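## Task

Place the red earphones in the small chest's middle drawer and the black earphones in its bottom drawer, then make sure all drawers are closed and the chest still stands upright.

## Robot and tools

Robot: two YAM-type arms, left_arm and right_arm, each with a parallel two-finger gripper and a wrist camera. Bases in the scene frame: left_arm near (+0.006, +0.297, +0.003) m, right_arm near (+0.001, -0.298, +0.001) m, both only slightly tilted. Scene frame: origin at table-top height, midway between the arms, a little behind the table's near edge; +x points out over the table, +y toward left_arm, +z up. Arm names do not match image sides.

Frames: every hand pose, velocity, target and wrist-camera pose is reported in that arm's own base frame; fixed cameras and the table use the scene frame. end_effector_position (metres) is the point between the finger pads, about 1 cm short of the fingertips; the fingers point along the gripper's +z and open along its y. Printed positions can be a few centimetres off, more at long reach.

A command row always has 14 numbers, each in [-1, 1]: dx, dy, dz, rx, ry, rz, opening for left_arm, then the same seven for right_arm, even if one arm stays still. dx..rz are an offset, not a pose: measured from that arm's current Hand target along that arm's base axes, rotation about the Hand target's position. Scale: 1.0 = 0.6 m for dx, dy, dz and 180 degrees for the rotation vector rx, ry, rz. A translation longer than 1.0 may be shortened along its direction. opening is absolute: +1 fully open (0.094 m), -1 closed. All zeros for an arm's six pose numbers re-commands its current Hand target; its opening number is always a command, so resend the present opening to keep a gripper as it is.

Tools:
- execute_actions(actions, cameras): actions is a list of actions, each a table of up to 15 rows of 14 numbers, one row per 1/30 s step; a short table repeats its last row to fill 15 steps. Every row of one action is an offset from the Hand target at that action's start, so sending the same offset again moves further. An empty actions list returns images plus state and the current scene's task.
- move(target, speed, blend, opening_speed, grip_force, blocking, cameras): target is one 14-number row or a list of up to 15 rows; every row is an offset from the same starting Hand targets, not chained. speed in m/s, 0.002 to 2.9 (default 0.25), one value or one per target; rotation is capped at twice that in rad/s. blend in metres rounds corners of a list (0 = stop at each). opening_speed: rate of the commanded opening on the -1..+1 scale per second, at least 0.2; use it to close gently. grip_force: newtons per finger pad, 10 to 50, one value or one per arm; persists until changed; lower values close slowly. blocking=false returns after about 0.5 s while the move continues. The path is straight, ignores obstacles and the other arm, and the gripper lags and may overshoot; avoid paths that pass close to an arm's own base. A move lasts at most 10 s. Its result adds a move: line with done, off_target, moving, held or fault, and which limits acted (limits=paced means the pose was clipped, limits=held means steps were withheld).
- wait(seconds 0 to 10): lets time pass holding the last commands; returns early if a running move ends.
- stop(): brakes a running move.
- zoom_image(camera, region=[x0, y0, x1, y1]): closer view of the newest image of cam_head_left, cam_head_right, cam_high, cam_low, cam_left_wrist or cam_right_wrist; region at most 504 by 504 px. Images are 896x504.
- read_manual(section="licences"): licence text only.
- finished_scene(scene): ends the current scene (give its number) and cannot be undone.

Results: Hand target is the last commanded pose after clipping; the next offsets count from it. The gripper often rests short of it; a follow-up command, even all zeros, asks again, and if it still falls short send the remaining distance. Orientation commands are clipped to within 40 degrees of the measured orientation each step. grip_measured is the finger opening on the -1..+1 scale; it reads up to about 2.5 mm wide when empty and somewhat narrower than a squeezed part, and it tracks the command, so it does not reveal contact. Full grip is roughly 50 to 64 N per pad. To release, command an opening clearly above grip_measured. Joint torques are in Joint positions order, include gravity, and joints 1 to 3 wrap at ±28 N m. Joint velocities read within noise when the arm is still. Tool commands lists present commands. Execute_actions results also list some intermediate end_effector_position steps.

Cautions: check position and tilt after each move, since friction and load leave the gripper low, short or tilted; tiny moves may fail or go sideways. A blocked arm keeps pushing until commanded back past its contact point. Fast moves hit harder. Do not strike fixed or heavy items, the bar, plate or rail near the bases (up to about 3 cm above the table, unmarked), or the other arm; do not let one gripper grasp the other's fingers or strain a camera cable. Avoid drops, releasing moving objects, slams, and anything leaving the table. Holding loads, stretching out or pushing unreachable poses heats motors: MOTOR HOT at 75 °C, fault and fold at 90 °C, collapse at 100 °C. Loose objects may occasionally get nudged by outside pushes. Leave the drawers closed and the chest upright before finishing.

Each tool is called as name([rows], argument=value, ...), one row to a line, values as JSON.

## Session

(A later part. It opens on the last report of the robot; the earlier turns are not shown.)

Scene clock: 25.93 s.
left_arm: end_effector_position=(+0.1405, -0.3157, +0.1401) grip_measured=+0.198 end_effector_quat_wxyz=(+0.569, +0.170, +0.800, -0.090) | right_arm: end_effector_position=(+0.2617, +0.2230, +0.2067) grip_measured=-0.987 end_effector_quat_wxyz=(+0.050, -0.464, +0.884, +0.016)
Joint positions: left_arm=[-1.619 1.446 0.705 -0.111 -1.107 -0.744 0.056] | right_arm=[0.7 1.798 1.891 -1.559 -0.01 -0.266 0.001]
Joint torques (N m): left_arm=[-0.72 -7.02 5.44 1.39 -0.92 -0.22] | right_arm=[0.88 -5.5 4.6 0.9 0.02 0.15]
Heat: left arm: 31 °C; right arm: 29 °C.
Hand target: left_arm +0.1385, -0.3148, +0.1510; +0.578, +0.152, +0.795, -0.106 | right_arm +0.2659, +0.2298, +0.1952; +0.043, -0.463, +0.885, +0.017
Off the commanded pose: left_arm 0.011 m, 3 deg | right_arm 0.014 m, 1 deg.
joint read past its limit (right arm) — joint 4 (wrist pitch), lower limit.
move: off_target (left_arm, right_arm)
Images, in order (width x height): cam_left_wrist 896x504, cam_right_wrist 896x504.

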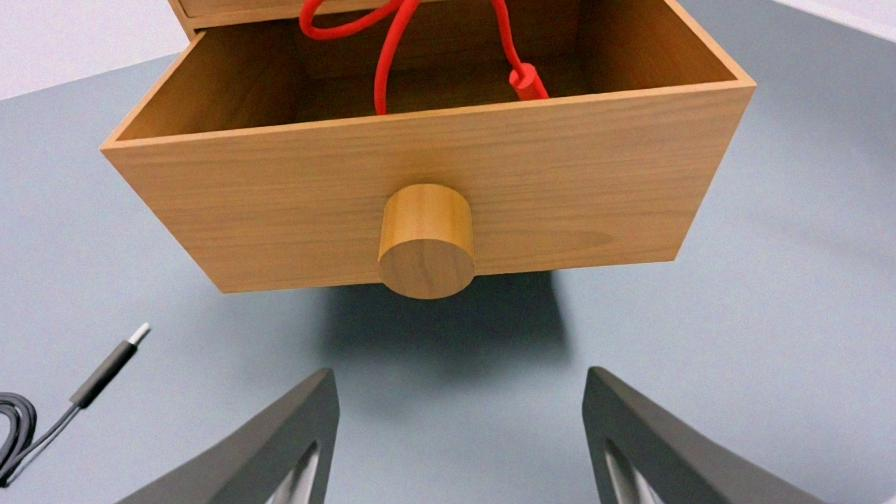

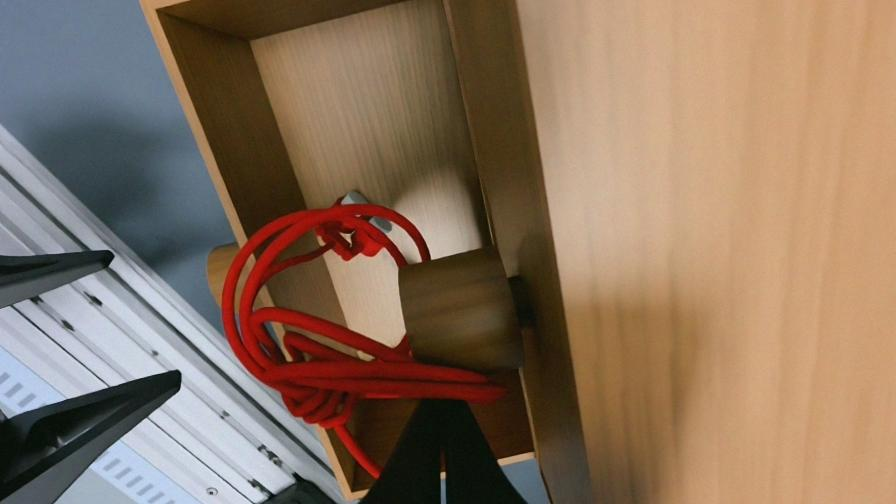

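move([
  [0,0,0,0,0,0,0.2,-0.02,-0.03,0.04,0,0,0,-1],
  [0,0,0,0,0,0,0.2,-0.04,-0.037,-0.02,0,0,0,-1],
], speed=0.1, blend=[0.01,0], cameras=["cam_left_wrist","cam_right_wrist"])

Scene clock: 27.73 s.
left_arm: end_effector_position=(+0.1405, -0.3157, +0.1401) grip_measured=+0.198 end_effector_quat_wxyz=(+0.569, +0.170, +0.800, -0.090) | right_arm: end_effector_position=(+0.2418, +0.2057, +0.1775) grip_measured=-0.987 end_effector_quat_wxyz=(+0.024, -0.464, +0.885, +0.011)
Joint positions: left_arm=[-1.619 1.446 0.705 -0.111 -1.107 -0.744 0.056] | right_arm=[0.699 1.713 1.674 -1.48 -0.01 -0.266 0.001]
Joint torques (N m): left_arm=[-0.72 -7.02 5.44 1.39 -0.92 -0.22] | right_arm=[0.58 -10.21 4.46 0.75 0.01 0.11]
Heat: left arm: 31 °C; right arm: 29 °C.
Hand target: left_arm +0.1385, -0.3148, +0.1510; +0.578, +0.152, +0.795, -0.106 | right_arm +0.2420, +0.2076, +0.1833; +0.044, -0.463, +0.885, +0.017
Off the commanded pose: left_arm 0.011 m, 3 deg | right_arm 0.006 m, 2 deg.
move: off_target (left_arm)
Images, in order (width x height): cam_left_wrist 896x504, cam_right_wrist 896x504.

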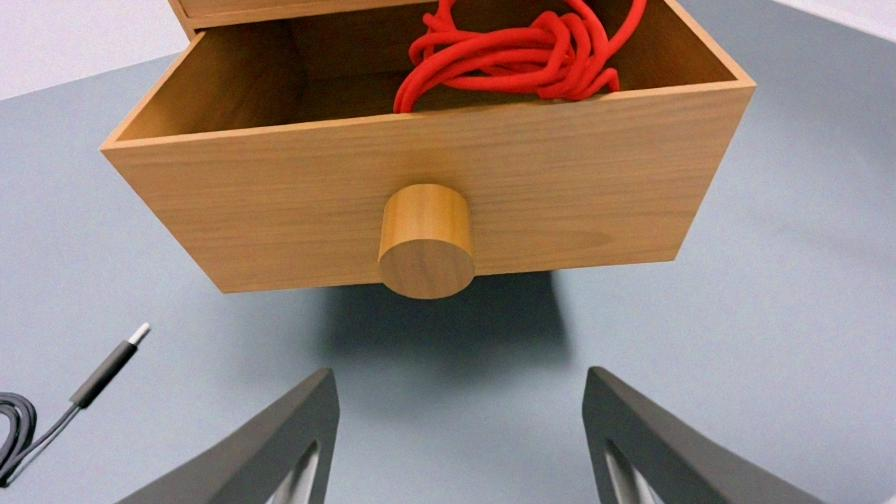

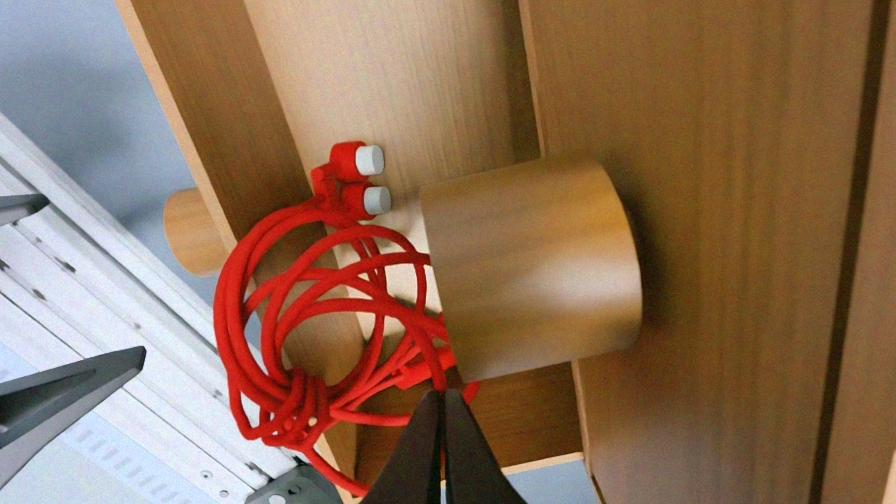

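move([
  [0,0,0,0,0,0,0.2,0.01,-0.004,-0.03,0,0,0,-1],
  [0,0,0,0,0,0,0.2,0.01,-0.004,-0.03,0,0,0,-0.5],
], speed=0.1, opening_speed=1, cameras=["cam_left_wrist","cam_right_wrist"])

Scene clock: 29.80 s.
left_arm: end_effector_position=(+0.1405, -0.3157, +0.1401) grip_measured=+0.198 end_effector_quat_wxyz=(+0.569, +0.170, +0.800, -0.090) | right_arm: end_effector_position=(+0.2421, +0.2125, +0.1676) grip_measured=-0.503 end_effector_quat_wxyz=(+0.037, -0.471, +0.881, +0.029)
Joint positions: left_arm=[-1.619 1.446 0.705 -0.111 -1.107 -0.744 0.056] | right_arm=[0.697 1.692 1.607 -1.402 -0.043 -0.282 0.023]
Joint torques (N m): left_arm=[-0.7 -7.02 5.44 1.39 -0.92 -0.22] | right_arm=[-1.03 -8.34 3.96 0.75 0.27 0.09]
Heat: left arm: 31 °C; right arm: 29 °C.
Hand target: left_arm +0.1385, -0.3148, +0.1510; +0.578, +0.152, +0.795, -0.106 | right_arm +0.2479, +0.2052, +0.1653; +0.044, -0.463, +0.885, +0.017
Off the commanded pose: left_arm 0.011 m, 3 deg | right_arm 0.010 m, 2 deg.
move: off_target (left_arm)
Images, in order (width x height): cam_left_wrist 896x504, cam_right_wrist 896x504.

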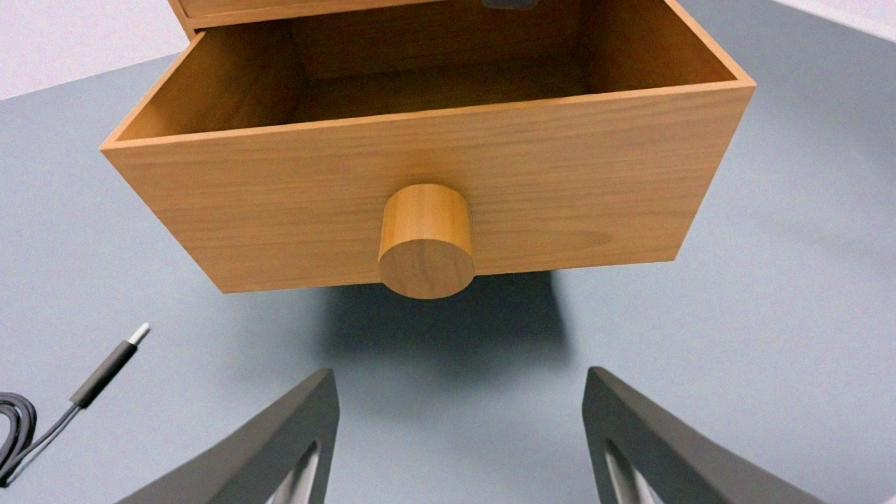

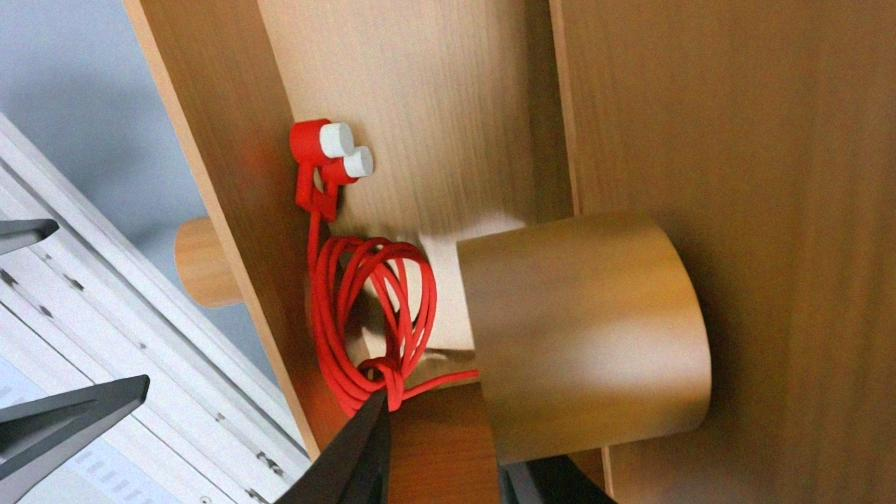

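move([
  [0,0,0,0,0,0,-1,-0.01,0,0.12,0,0,0,-0.5],
  [0.13,-0.046,0,0,0,0,-1,-0.02,-0.08,0.24,0,0,0,-0.5],
  [0.211,-0.078,0,0,0,0,-1,-0.05,-0.28,0.24,0,0,0,-0.5],
], speed=[0.15,0.15,0.15], blend=[0,0.03,0], cameras=["cam_left_wrist","cam_high","cam_head_right"])

Scene clock: 33.63 s.
left_arm: end_effector_position=(+0.2528, -0.3453, +0.1281) grip_measured=-0.994 end_effector_quat_wxyz=(+0.560, +0.177, +0.806, -0.071) | right_arm: end_effector_position=(+0.2194, +0.0366, +0.3126) grip_measured=-0.502 end_effector_quat_wxyz=(+0.253, -0.438, +0.860, -0.064)
Joint positions: left_arm=[-1.239 1.644 0.784 0.304 -0.815 -0.336 0] | right_arm=[0.127 1.154 1.664 -1.554 -0.049 -0.803 0.023]
Joint torques (N m): left_arm=[2.1 -5.85 9.35 2.4 -0.17 0.05] | right_arm=[0.05 -1.96 3.66 1.48 -0.08 0.05]
Heat: left arm: 32 °C; right arm: 29 °C.
Hand target: left_arm +0.2651, -0.3615, +0.1509; +0.578, +0.152, +0.795, -0.106 | right_arm +0.2179, +0.0373, +0.3093; +0.043, -0.463, +0.885, +0.017
Off the commanded pose: left_arm 0.031 m, 5 deg | right_arm 0.004 m, 26 deg.
joint sent to its limit (right arm) — joint 4 (wrist pitch), lower limit. The joint targets are off in orientation, not in position.
move: off_target (left_arm, right_arm)
Images, in order (width x height): cam_head_right 896x504, cam_high 896x504, cam_left_wrist 896x504.

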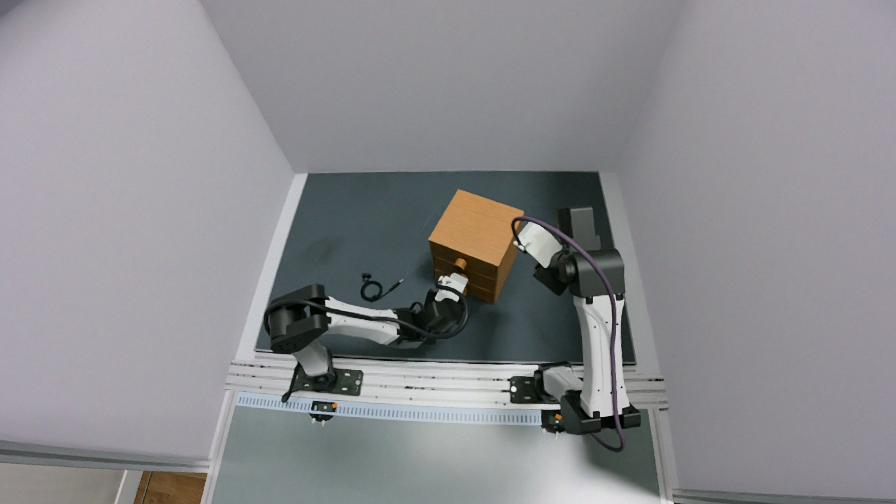

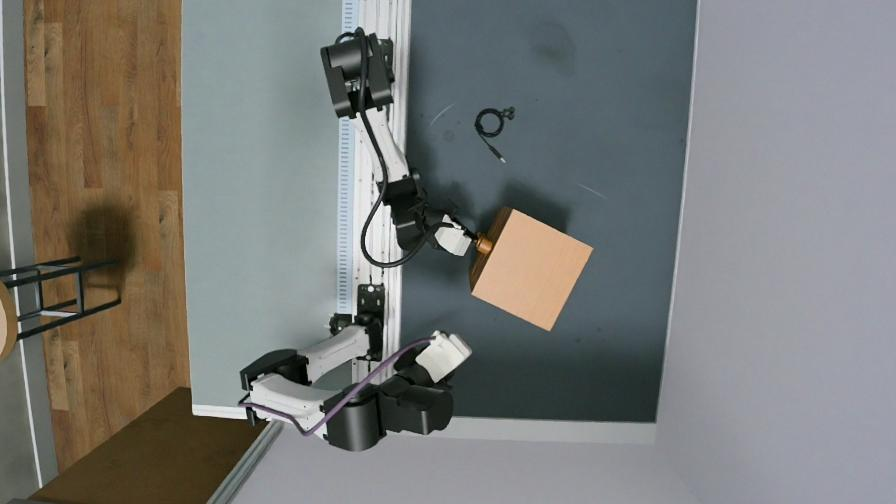

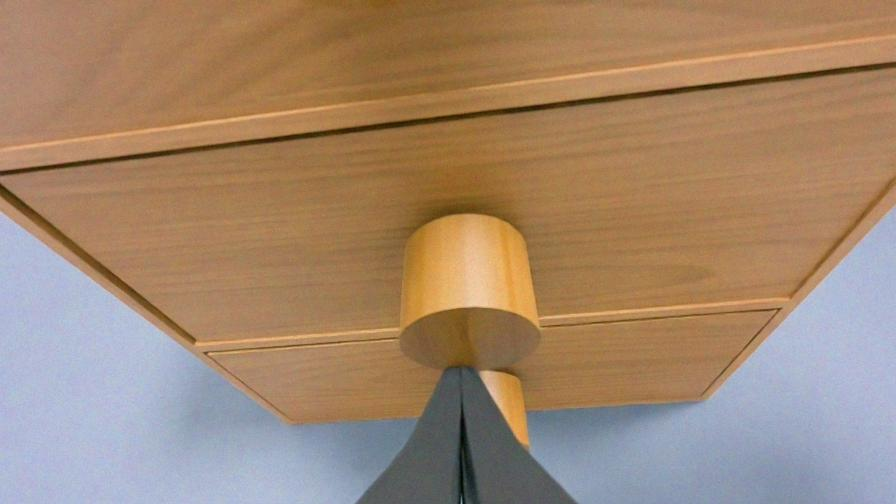

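move([
  [-0.092,0.033,0,0,0,0,-1,0,0,0,0,0,0,-0.5],
  [-0.078,0.0275,-0.131,0,0,0,1,0,0,0,0,0,0,-0.5],
], speed=0.2, blend=[0.02,0], cameras=["cam_left_wrist"])

Scene clock: 36.30 s.
left_arm: end_effector_position=(+0.2150, -0.3490, +0.0723) grip_measured=+0.998 end_effector_quat_wxyz=(+0.571, +0.160, +0.798, -0.108) | right_arm: end_effector_position=(+0.2194, +0.0366, +0.3126) grip_measured=-0.502 end_effector_quat_wxyz=(+0.253, -0.439, +0.860, -0.064)
Joint positions: left_arm=[-1.357 1.804 0.628 0.63 -0.896 -0.432 0.094] | right_arm=[0.127 1.154 1.664 -1.554 -0.049 -0.804 0.023]
Joint torques (N m): left_arm=[0.96 -6 3.4 2.1 -0.57 0.05] | right_arm=[0.06 -1.96 3.67 1.48 -0.08 0.02]
Heat: left arm: 32 °C; right arm: 29 °C.
Hand target: left_arm +0.2183, -0.3451, +0.0723; +0.578, +0.152, +0.795, -0.106 | right_arm +0.2179, +0.0373, +0.3093; +0.043, -0.463, +0.885, +0.017
Off the commanded pose: left_arm 0.005 m, 1 deg | right_arm 0.004 m, 26 deg.
joint sent to its limit (right arm) — joint 4 (wrist pitch), lower limit. The joint targets are off in orientation, not in position.
move: off_target (right_arm)
Images, in order (width x height): cam_left_wrist 896x504.

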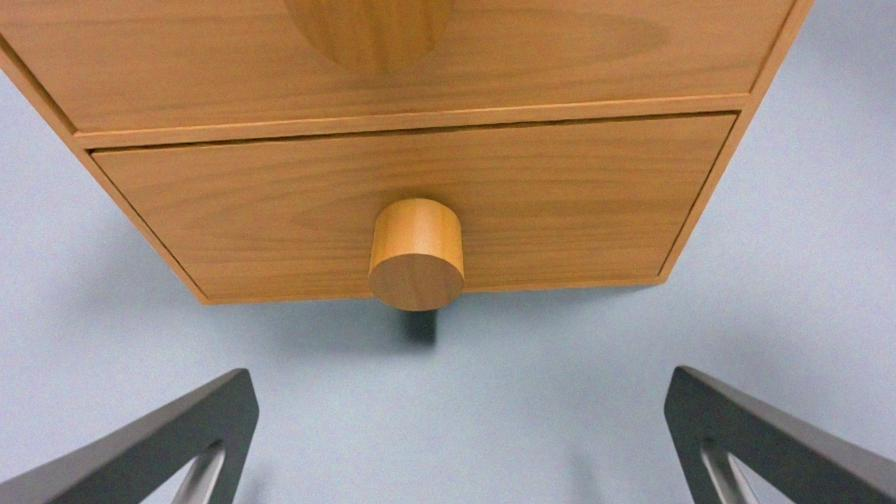

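move([
  [0.115,-0.027,-0.021,0,0,0,1,0,0,0,0,0,0,-0.5],
], speed=0.15, cameras=["cam_left_wrist"])

Scene clock: 37.83 s.
left_arm: end_effector_position=(+0.2796, -0.3479, +0.0456) grip_measured=+0.998 end_effector_quat_wxyz=(+0.565, +0.162, +0.805, -0.083) | right_arm: end_effector_position=(+0.2194, +0.0366, +0.3126) grip_measured=-0.502 end_effector_quat_wxyz=(+0.253, -0.439, +0.860, -0.064)
Joint positions: left_arm=[-1.164 1.969 0.706 0.763 -0.755 -0.304 0.094] | right_arm=[0.127 1.154 1.664 -1.554 -0.049 -0.804 0.023]
Joint torques (N m): left_arm=[1.13 -7.32 6.78 2.25 -0.13 0.08] | right_arm=[0.08 -1.96 3.67 1.47 -0.08 0.02]
Heat: left arm: 32 °C; right arm: 29 °C.
Hand target: left_arm +0.2872, -0.3613, +0.0596; +0.577, +0.152, +0.795, -0.106 | right_arm +0.2179, +0.0373, +0.3093; +0.043, -0.463, +0.885, +0.017
Off the commanded pose: left_arm 0.021 m, 3 deg | right_arm 0.004 m, 26 deg.
joint sent to its limit (right arm) — joint 4 (wrist pitch), lower limit. The joint targets are off in orientation, not in position.
move: off_target (left_arm, right_arm)
Images, in order (width x height): cam_left_wrist 896x504.

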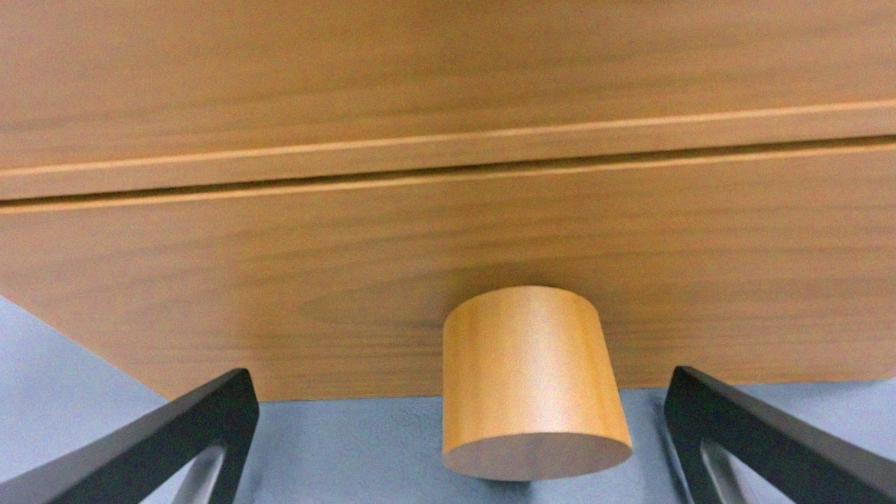

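move([
  [-0.008,-0.023,0.014,0,0,0,1,0,0,0,0,0,0,-0.5],
  [-0.008,-0.023,0.014,0,0,0,-0.5,0,0,0,0,0,0,-0.5],
], speed=0.15, opening_speed=1.2, cameras=["cam_left_wrist"])

Scene clock: 40.33 s.
left_arm: end_effector_position=(+0.2771, -0.3562, +0.0495) grip_measured=-0.446 end_effector_quat_wxyz=(+0.565, +0.164, +0.805, -0.077) | right_arm: end_effector_position=(+0.2194, +0.0366, +0.3126) grip_measured=-0.502 end_effector_quat_wxyz=(+0.253, -0.439, +0.860, -0.064)
Joint positions: left_arm=[-1.184 1.969 0.745 0.71 -0.778 -0.312 0.026] | right_arm=[0.127 1.154 1.664 -1.554 -0.049 -0.804 0.023]
Joint torques (N m): left_arm=[0.24 -8.08 8.09 2.01 -0.19 0.01] | right_arm=[0.06 -1.95 3.67 1.47 -0.07 0.02]
Heat: left arm: 32 °C; right arm: 29 °C.
Hand target: left_arm +0.2825, -0.3751, +0.0681; +0.578, +0.152, +0.795, -0.106 | right_arm +0.2179, +0.0373, +0.3093; +0.043, -0.463, +0.885, +0.017
Off the commanded pose: left_arm 0.027 m, 4 deg | right_arm 0.004 m, 26 deg.
joint sent to its limit (right arm) — joint 4 (wrist pitch), lower limit. The joint targets are off in orientation, not in position.
move: off_target (left_arm, right_arm); target 2's new opening was sent with left_arm's hand 0.027 m and 4 deg from that target
Images, in order (width x height): cam_left_wrist 896x504.

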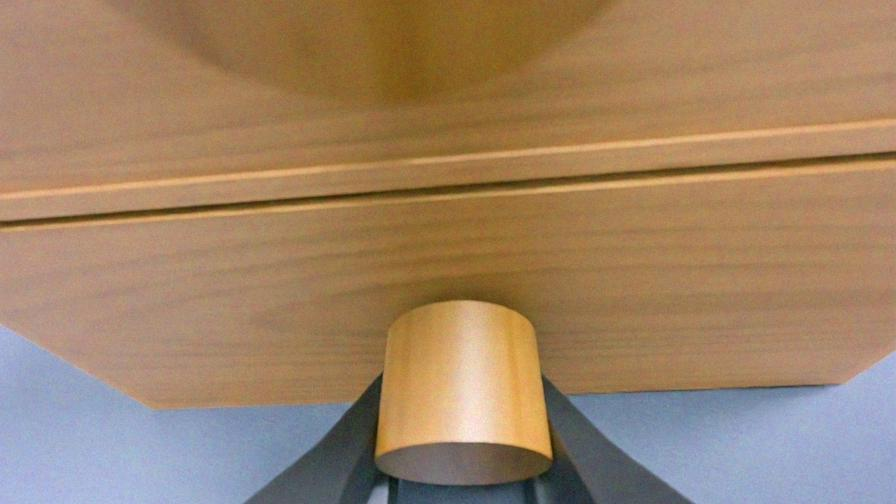

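move([
  [-0.155,0.061,0,0,0,0,-0.5,0,0,0,0,0,0,-0.5],
  [-0.155,0.061,0,0,0,0,0.2,0,0,0,0,0,0,-0.5],
  [-0.225,0.087,0,0,0,0,0.2,0,0,0,0,0,0,-0.5],
  [-0.2,0.2,0.22,0,0,0,0.2,0,0,0,0,0,0,-0.5],
], speed=[0.12,0.1,0.15,0.3], blend=[0,0,0.01,0], cameras=["cam_left_wrist","cam_high","cam_head_left","cam_low"])

Scene clock: 44.57 s.
left_arm: end_effector_position=(+0.1602, -0.2485, +0.1844) grip_measured=+0.198 end_effector_quat_wxyz=(+0.573, +0.177, +0.796, -0.084) | right_arm: end_effector_position=(+0.2194, +0.0366, +0.3126) grip_measured=-0.502 end_effector_quat_wxyz=(+0.253, -0.439, +0.860, -0.064)
Joint positions: left_arm=[-1.536 1.047 0.602 -0.284 -1.055 -0.589 0.056] | right_arm=[0.127 1.154 1.664 -1.554 -0.049 -0.804 0.023]
Joint torques (N m): left_arm=[0.95 -1.88 9.31 1.57 -0.56 -0.29] | right_arm=[0.06 -1.96 3.67 1.48 -0.07 0.02]
Heat: left arm: 32 °C; right arm: 28 °C.
Hand target: left_arm +0.1625, -0.2550, +0.2000; +0.578, +0.152, +0.795, -0.106 | right_arm +0.2179, +0.0373, +0.3093; +0.043, -0.463, +0.885, +0.017
Off the commanded pose: left_arm 0.017 m, 4 deg | right_arm 0.004 m, 26 deg.
joint sent to its limit (right arm) — joint 4 (wrist pitch), lower limit. The joint targets are off in orientation, not in position.
move: off_target (left_arm, right_arm); target 2's new opening was sent with left_arm's hand 0.022 m and 4 deg from that target
Images, in order (width x height): cam_head_left 896x504, cam_high 896x504, cam_low 896x504, cam_left_wrist 896x504.

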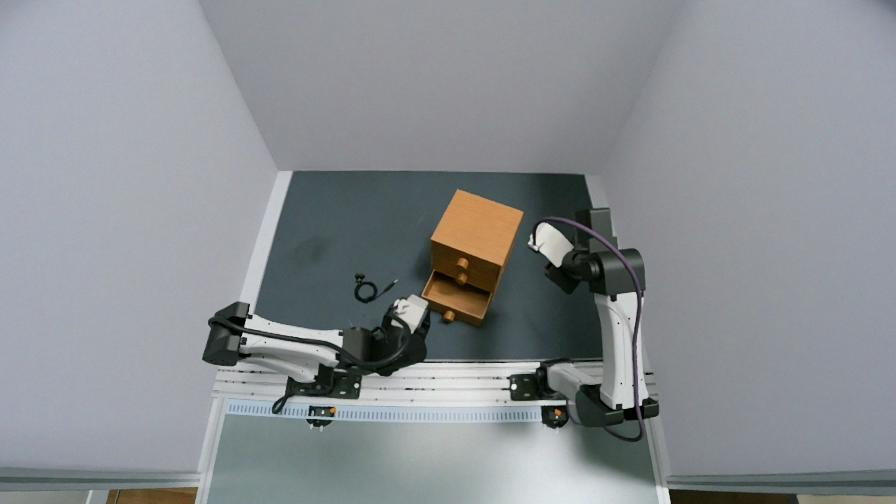

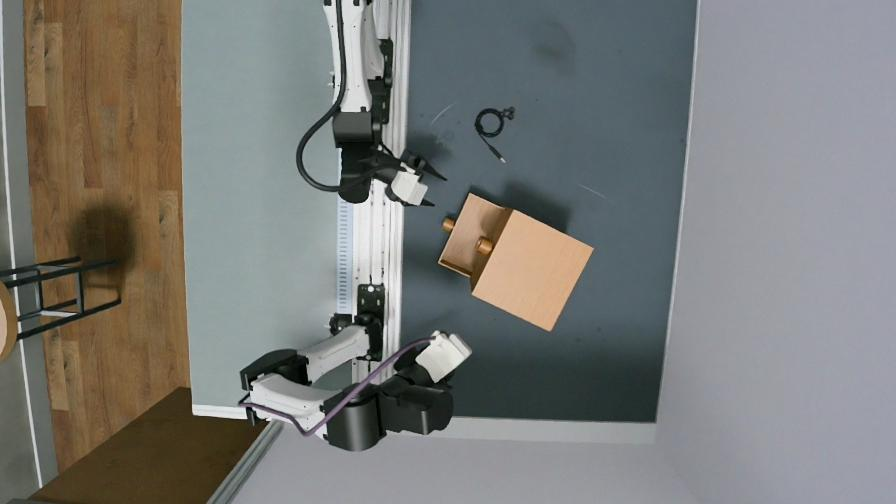

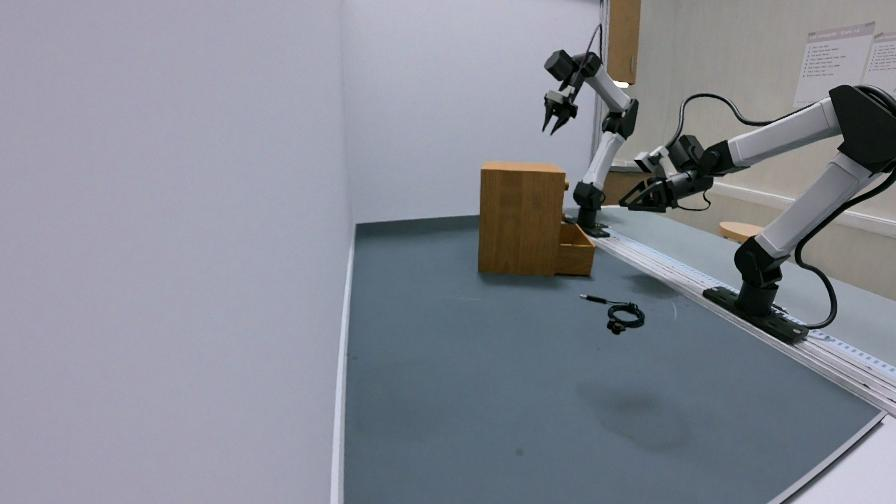

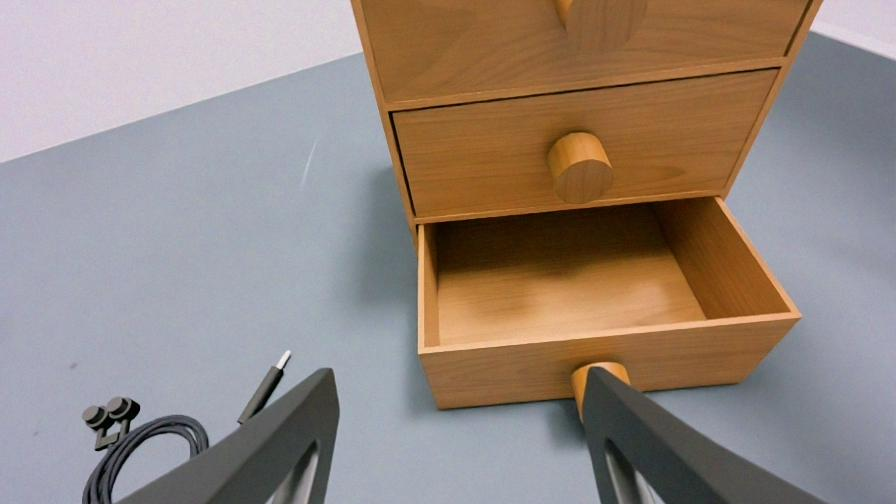

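move([
  [0.1375,0.29,0.01,0.068,0.368,0.103,-0.15,0,0,0,0,0,0,-0.5],
], speed=0.35, cameras=["cam_left_wrist"])

Scene clock: 48.30 s.
left_arm: end_effector_position=(+0.2424, -0.0805, +0.1965) grip_measured=-0.148 end_effector_quat_wxyz=(+0.034, +0.003, +0.999, +0.005) | right_arm: end_effector_position=(+0.2194, +0.0366, +0.3126) grip_measured=-0.502 end_effector_quat_wxyz=(+0.253, -0.439, +0.860, -0.064)
Joint positions: left_arm=[-0.343 1.485 1.516 -1.541 -0.032 -0.336 0.04] | right_arm=[0.127 1.154 1.664 -1.554 -0.049 -0.804 0.023]
Joint torques (N m): left_arm=[0.96 -4.85 8.03 0.23 -0.01 0.12] | right_arm=[0.06 -1.95 3.67 1.47 -0.08 0.02]
Heat: left arm: 33 °C; right arm: 28 °C.
Hand target: left_arm +0.2450, -0.0810, +0.2060; +0.042, +0.004, +0.999, -0.002 | right_arm +0.2179, +0.0373, +0.3093; +0.043, -0.463, +0.885, +0.017
Off the commanded pose: left_arm 0.010 m, 1 deg | right_arm 0.004 m, 26 deg.
joint sent to its limit (right arm) — joint 4 (wrist pitch), lower limit. The joint targets are off in orientation, not in position.
move: off_target (right_arm)
Images, in order (width x height): cam_left_wrist 896x504.

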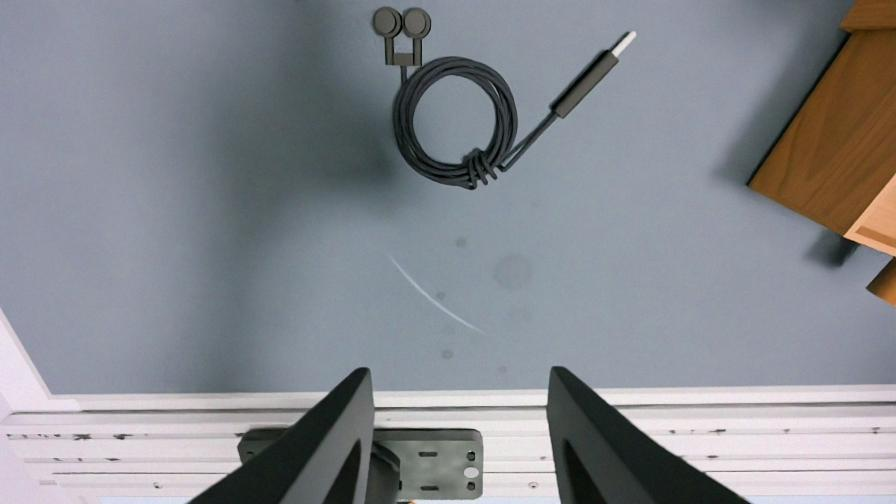

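move([
  [0.081,0.047,-0.22,0,0,0,-0.15,0,0,0,0,0,0,-0.5],
  [0.081,0.047,-0.298,0,0,0,-0.15,0,0,0,0,0,0,-0.5],
], speed=[0.25,0.1], blend=[0.02,0], cameras=["cam_left_wrist"])

Scene clock: 50.77 s.
left_arm: end_effector_position=(+0.2928, -0.0542, +0.0296) grip_measured=-0.148 end_effector_quat_wxyz=(+0.040, +0.003, +0.999, +0.001) | right_arm: end_effector_position=(+0.2194, +0.0366, +0.3126) grip_measured=-0.502 end_effector_quat_wxyz=(+0.253, -0.439, +0.860, -0.064)
Joint positions: left_arm=[-0.193 1.672 1.027 -0.848 -0.018 -0.186 0.04] | right_arm=[0.127 1.154 1.664 -1.554 -0.049 -0.804 0.023]
Joint torques (N m): left_arm=[1.11 -6.27 4.12 0.62 -0.01 0.12] | right_arm=[0.05 -1.98 3.67 1.47 -0.08 0.01]
Heat: left arm: 33 °C; right arm: 28 °C.
Hand target: left_arm +0.2938, -0.0529, +0.0273; +0.043, +0.005, +0.999, -0.002 | right_arm +0.2179, +0.0373, +0.3093; +0.043, -0.463, +0.885, +0.017
Off the commanded pose: left_arm 0.003 m, 1 deg | right_arm 0.004 m, 26 deg.
joint sent to its limit (right arm) — joint 4 (wrist pitch), lower limit. The joint targets are off in orientation, not in position.
move: off_target (right_arm)
Images, in order (width x height): cam_left_wrist 896x504.

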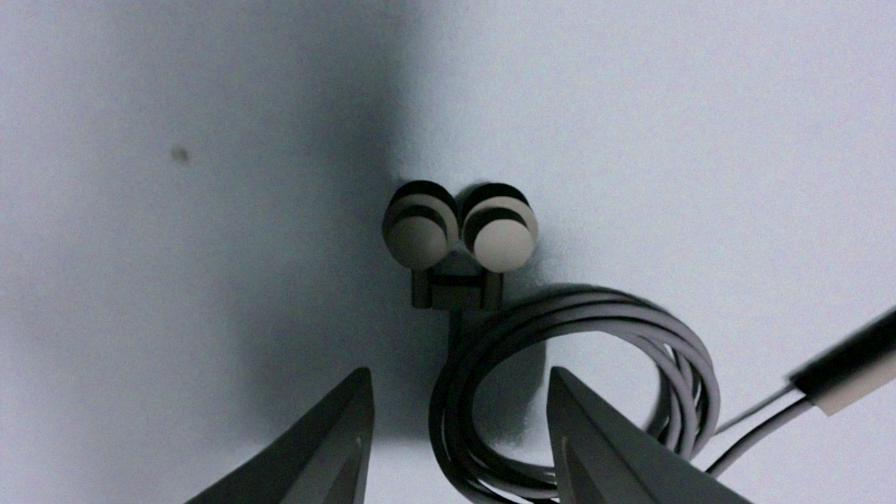

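move([
  [0,0,-0.015,0,0,0,-0.15,0,0,0,0,0,0,-0.5],
  [0,0,-0.015,0,0,0,-1,0,0,0,0,0,0,-0.5],
  [-0.05,-0.083,0.33,0,0,0,-1,0,0,0,0,0,0,-0.5],
  [-0.165,-0.42,0.355,-0.053,-0.274,-0.114,-1,0,0,0,0,0,0,-0.5],
  [-0.09,-0.495,0.32,-0.053,-0.274,-0.114,-1,0,0,0,0,0,0,-0.5],
], speed=[0.1,0.1,0.25,0.3,0.15], blend=[0,0,0.04,0.03,0], cameras=["cam_left_wrist","cam_high","cam_head_left","cam_low"])

Scene clock: 56.23 s.
left_arm: end_effector_position=(+0.2330, -0.3400, +0.1996) grip_measured=-0.934 end_effector_quat_wxyz=(+0.433, +0.189, +0.879, -0.063) | right_arm: end_effector_position=(+0.2194, +0.0366, +0.3126) grip_measured=-0.502 end_effector_quat_wxyz=(+0.253, -0.439, +0.860, -0.064)
Joint positions: left_arm=[-1.227 1.538 1.245 -0.588 -0.646 -0.565 0.003] | right_arm=[0.127 1.154 1.664 -1.554 -0.049 -0.804 0.023]
Joint torques (N m): left_arm=[0.87 -6.5 8.88 1.89 -0.56 0.01] | right_arm=[0.05 -1.96 3.67 1.47 -0.08 0.02]
Heat: left arm: 33 °C; right arm: 28 °C.
Hand target: left_arm +0.2397, -0.3498, +0.2193; +0.452, +0.174, +0.871, -0.087 | right_arm +0.2179, +0.0373, +0.3093; +0.043, -0.463, +0.885, +0.017
Off the commanded pose: left_arm 0.023 m, 4 deg | right_arm 0.004 m, 26 deg.
joint sent to its limit (right arm) — joint 4 (wrist pitch), lower limit. The joint targets are off in orientation, not in position.
move: off_target (left_arm, right_arm)
Images, in order (width x height): cam_head_left 896x504, cam_high 896x504, cam_low 896x504, cam_left_wrist 896x504.

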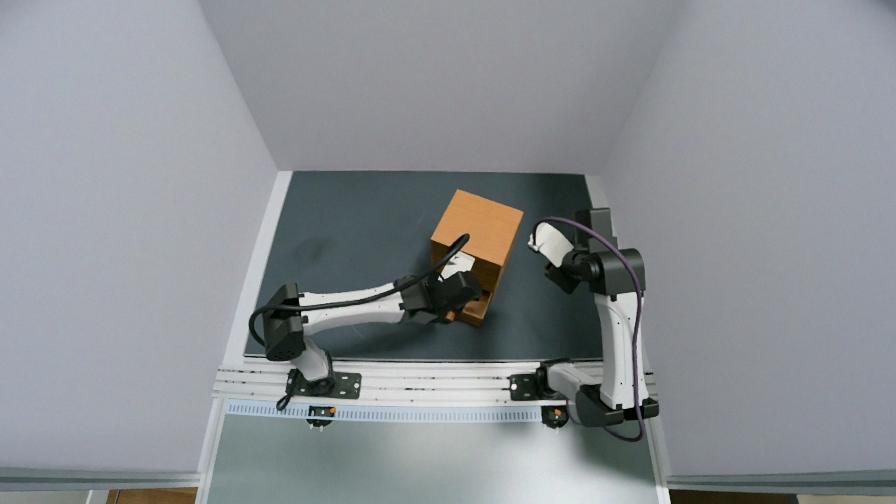

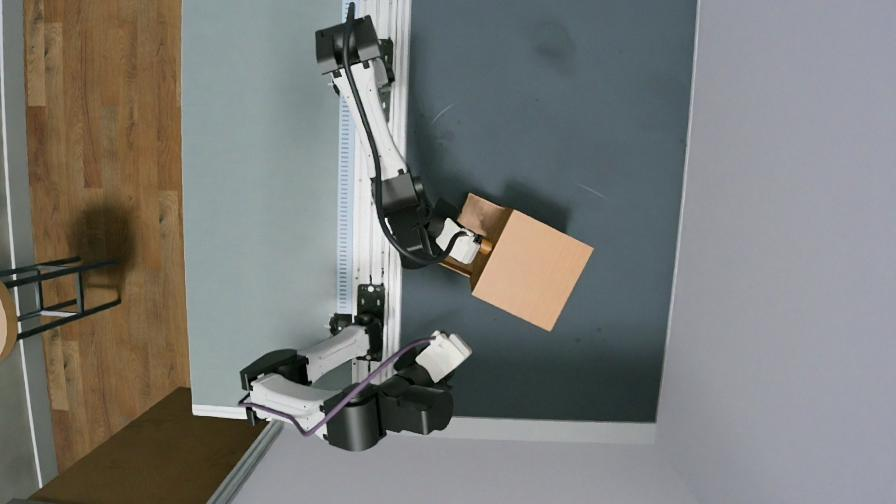

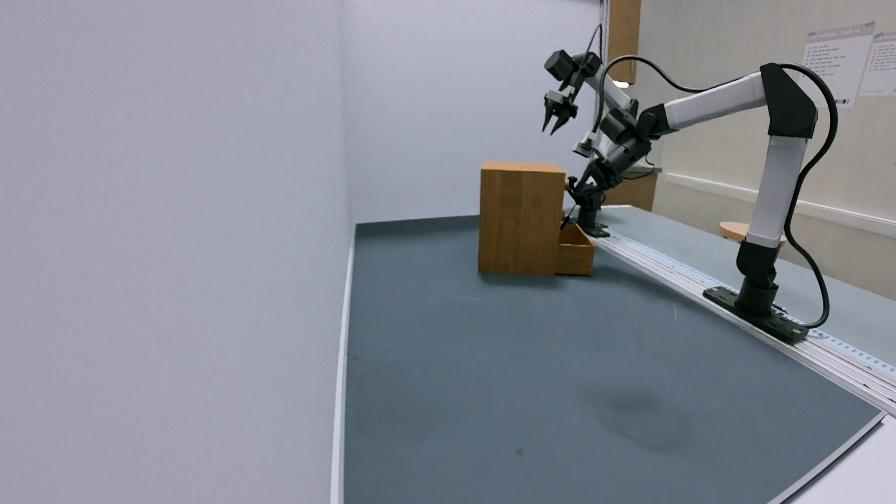

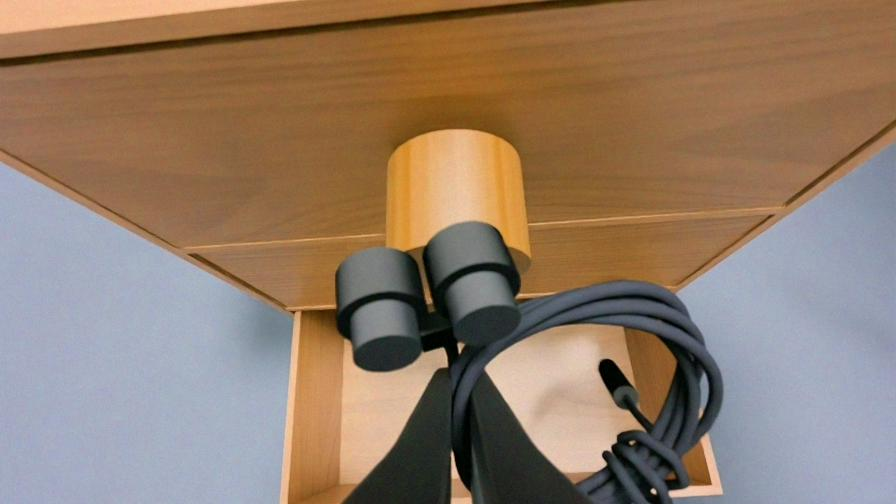

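move([
  [0.005,0.043,0,0,0,0,-1,0,0,0,0,0,0,-0.5],
  [0.005,0.043,-0.14,0,0,0,-1,0,0,0,0,0,0,-0.5],
], speed=0.15, blend=[0.01,0], cameras=["cam_left_wrist","cam_high"])

Scene clock: 58.23 s.
left_arm: end_effector_position=(+0.2398, -0.3225, +0.1329) grip_measured=-0.934 end_effector_quat_wxyz=(+0.443, +0.179, +0.875, -0.080) | right_arm: end_effector_position=(+0.2194, +0.0366, +0.3126) grip_measured=-0.502 end_effector_quat_wxyz=(+0.253, -0.439, +0.860, -0.064)
Joint positions: left_arm=[-1.185 1.512 0.92 -0.225 -0.618 -0.531 0.003] | right_arm=[0.127 1.154 1.664 -1.554 -0.049 -0.804 0.023]
Joint torques (N m): left_arm=[0.72 -6.01 5.05 1.98 -0.47 0.08] | right_arm=[0.06 -1.96 3.69 1.47 -0.08 0.01]
Heat: left arm: 33 °C; right arm: 28 °C.
Hand target: left_arm +0.2427, -0.3241, +0.1352; +0.452, +0.174, +0.871, -0.087 | right_arm +0.2179, +0.0373, +0.3093; +0.043, -0.463, +0.885, +0.017
Off the commanded pose: left_arm 0.004 m, 1 deg | right_arm 0.004 m, 26 deg.
joint sent to its limit (right arm) — joint 4 (wrist pitch), lower limit. The joint targets are off in orientation, not in position.
move: off_target (right_arm)
Images, in order (width x height): cam_high 896x504, cam_left_wrist 896x504.

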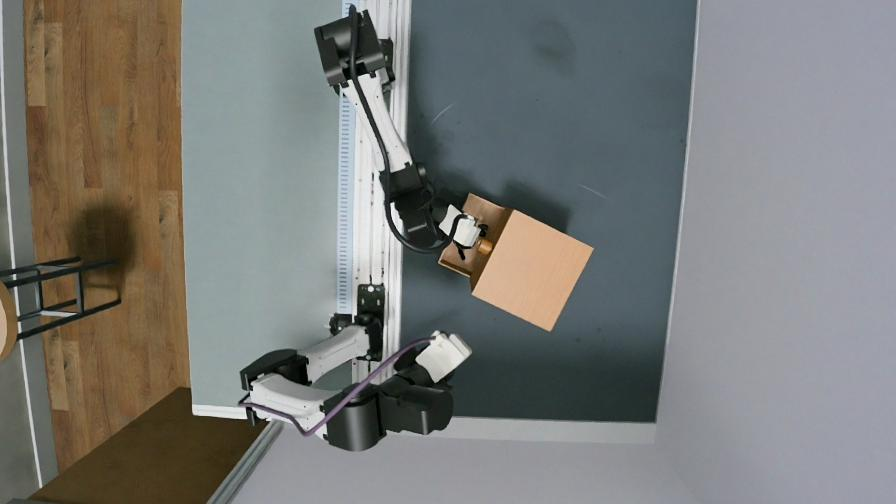

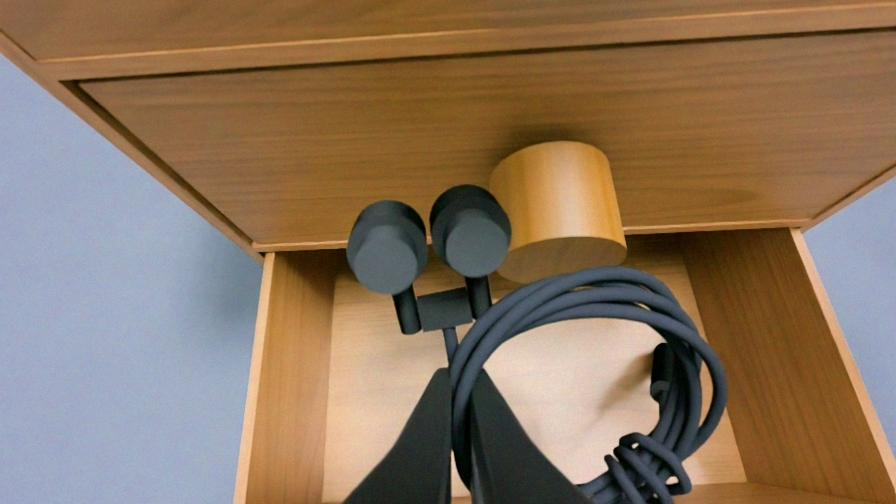

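move([
  [0.008,-0.003,-0.067,0,0,0,-1,0,0,0,0,0,0,-0.5],
  [0.008,-0.003,-0.067,0,0,0,-0.3,0,0,0,0,0,0,-0.5],
  [0,0,0.05,0,0,0,-0.3,0,0,0,0,0,0,-0.5],
  [-0.16,0.06,0.1,0,-0.1,0,-0.3,0,0,0,0,0,0,-0.5],
], speed=[0.1,0.1,0.12,0.25], blend=[0,0,0.02,0], opening_speed=1.5, cameras=["cam_left_wrist","cam_high"])

Scene clock: 62.67 s.
left_arm: end_effector_position=(+0.1474, -0.2900, +0.1884) grip_measured=-0.302 end_effector_quat_wxyz=(+0.574, +0.202, +0.792, -0.049) | right_arm: end_effector_position=(+0.2194, +0.0366, +0.3126) grip_measured=-0.502 end_effector_quat_wxyz=(+0.253, -0.439, +0.860, -0.064)
Joint positions: left_arm=[-1.602 1.28 0.788 -0.381 -1.117 -0.656 0.033] | right_arm=[0.127 1.154 1.664 -1.554 -0.049 -0.804 0.023]
Joint torques (N m): left_arm=[-0.4 -5.11 5.74 1.38 -0.91 -0.21] | right_arm=[0.06 -1.96 3.67 1.47 -0.08 0.02]
Heat: left arm: 33 °C; right arm: 28 °C.
Hand target: left_arm +0.1467, -0.2882, +0.1952; +0.583, +0.185, +0.789, -0.059 | right_arm +0.2179, +0.0373, +0.3093; +0.043, -0.463, +0.885, +0.017
Off the commanded pose: left_arm 0.007 m, 2 deg | right_arm 0.004 m, 26 deg.
joint sent to its limit (right arm) — joint 4 (wrist pitch), lower limit. The joint targets are off in orientation, not in position.
move: off_target (right_arm)
Images, in order (width x height): cam_high 896x504, cam_left_wrist 896x504.

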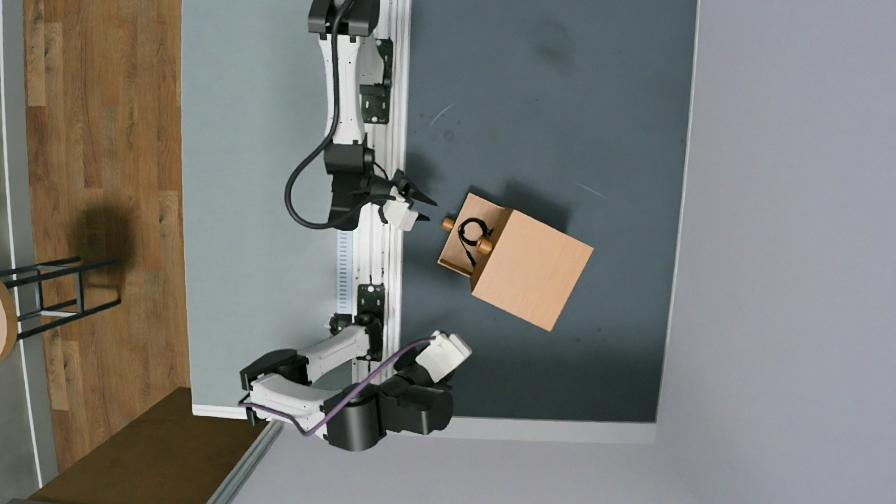

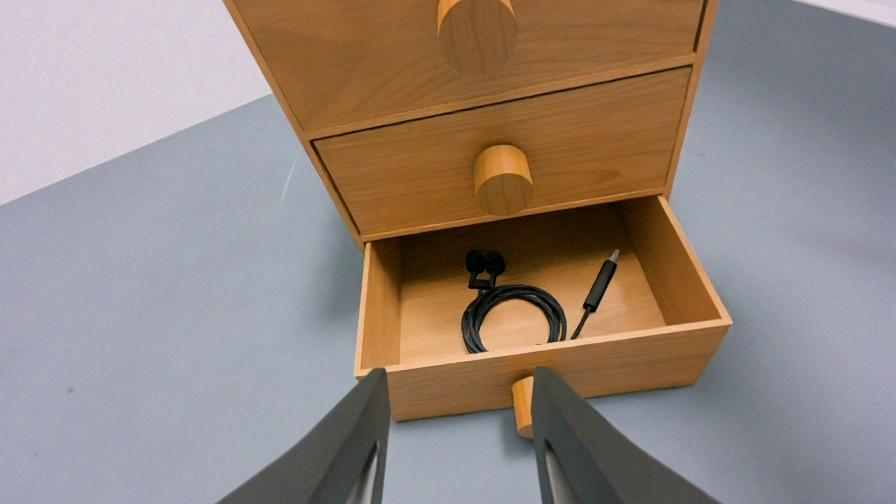

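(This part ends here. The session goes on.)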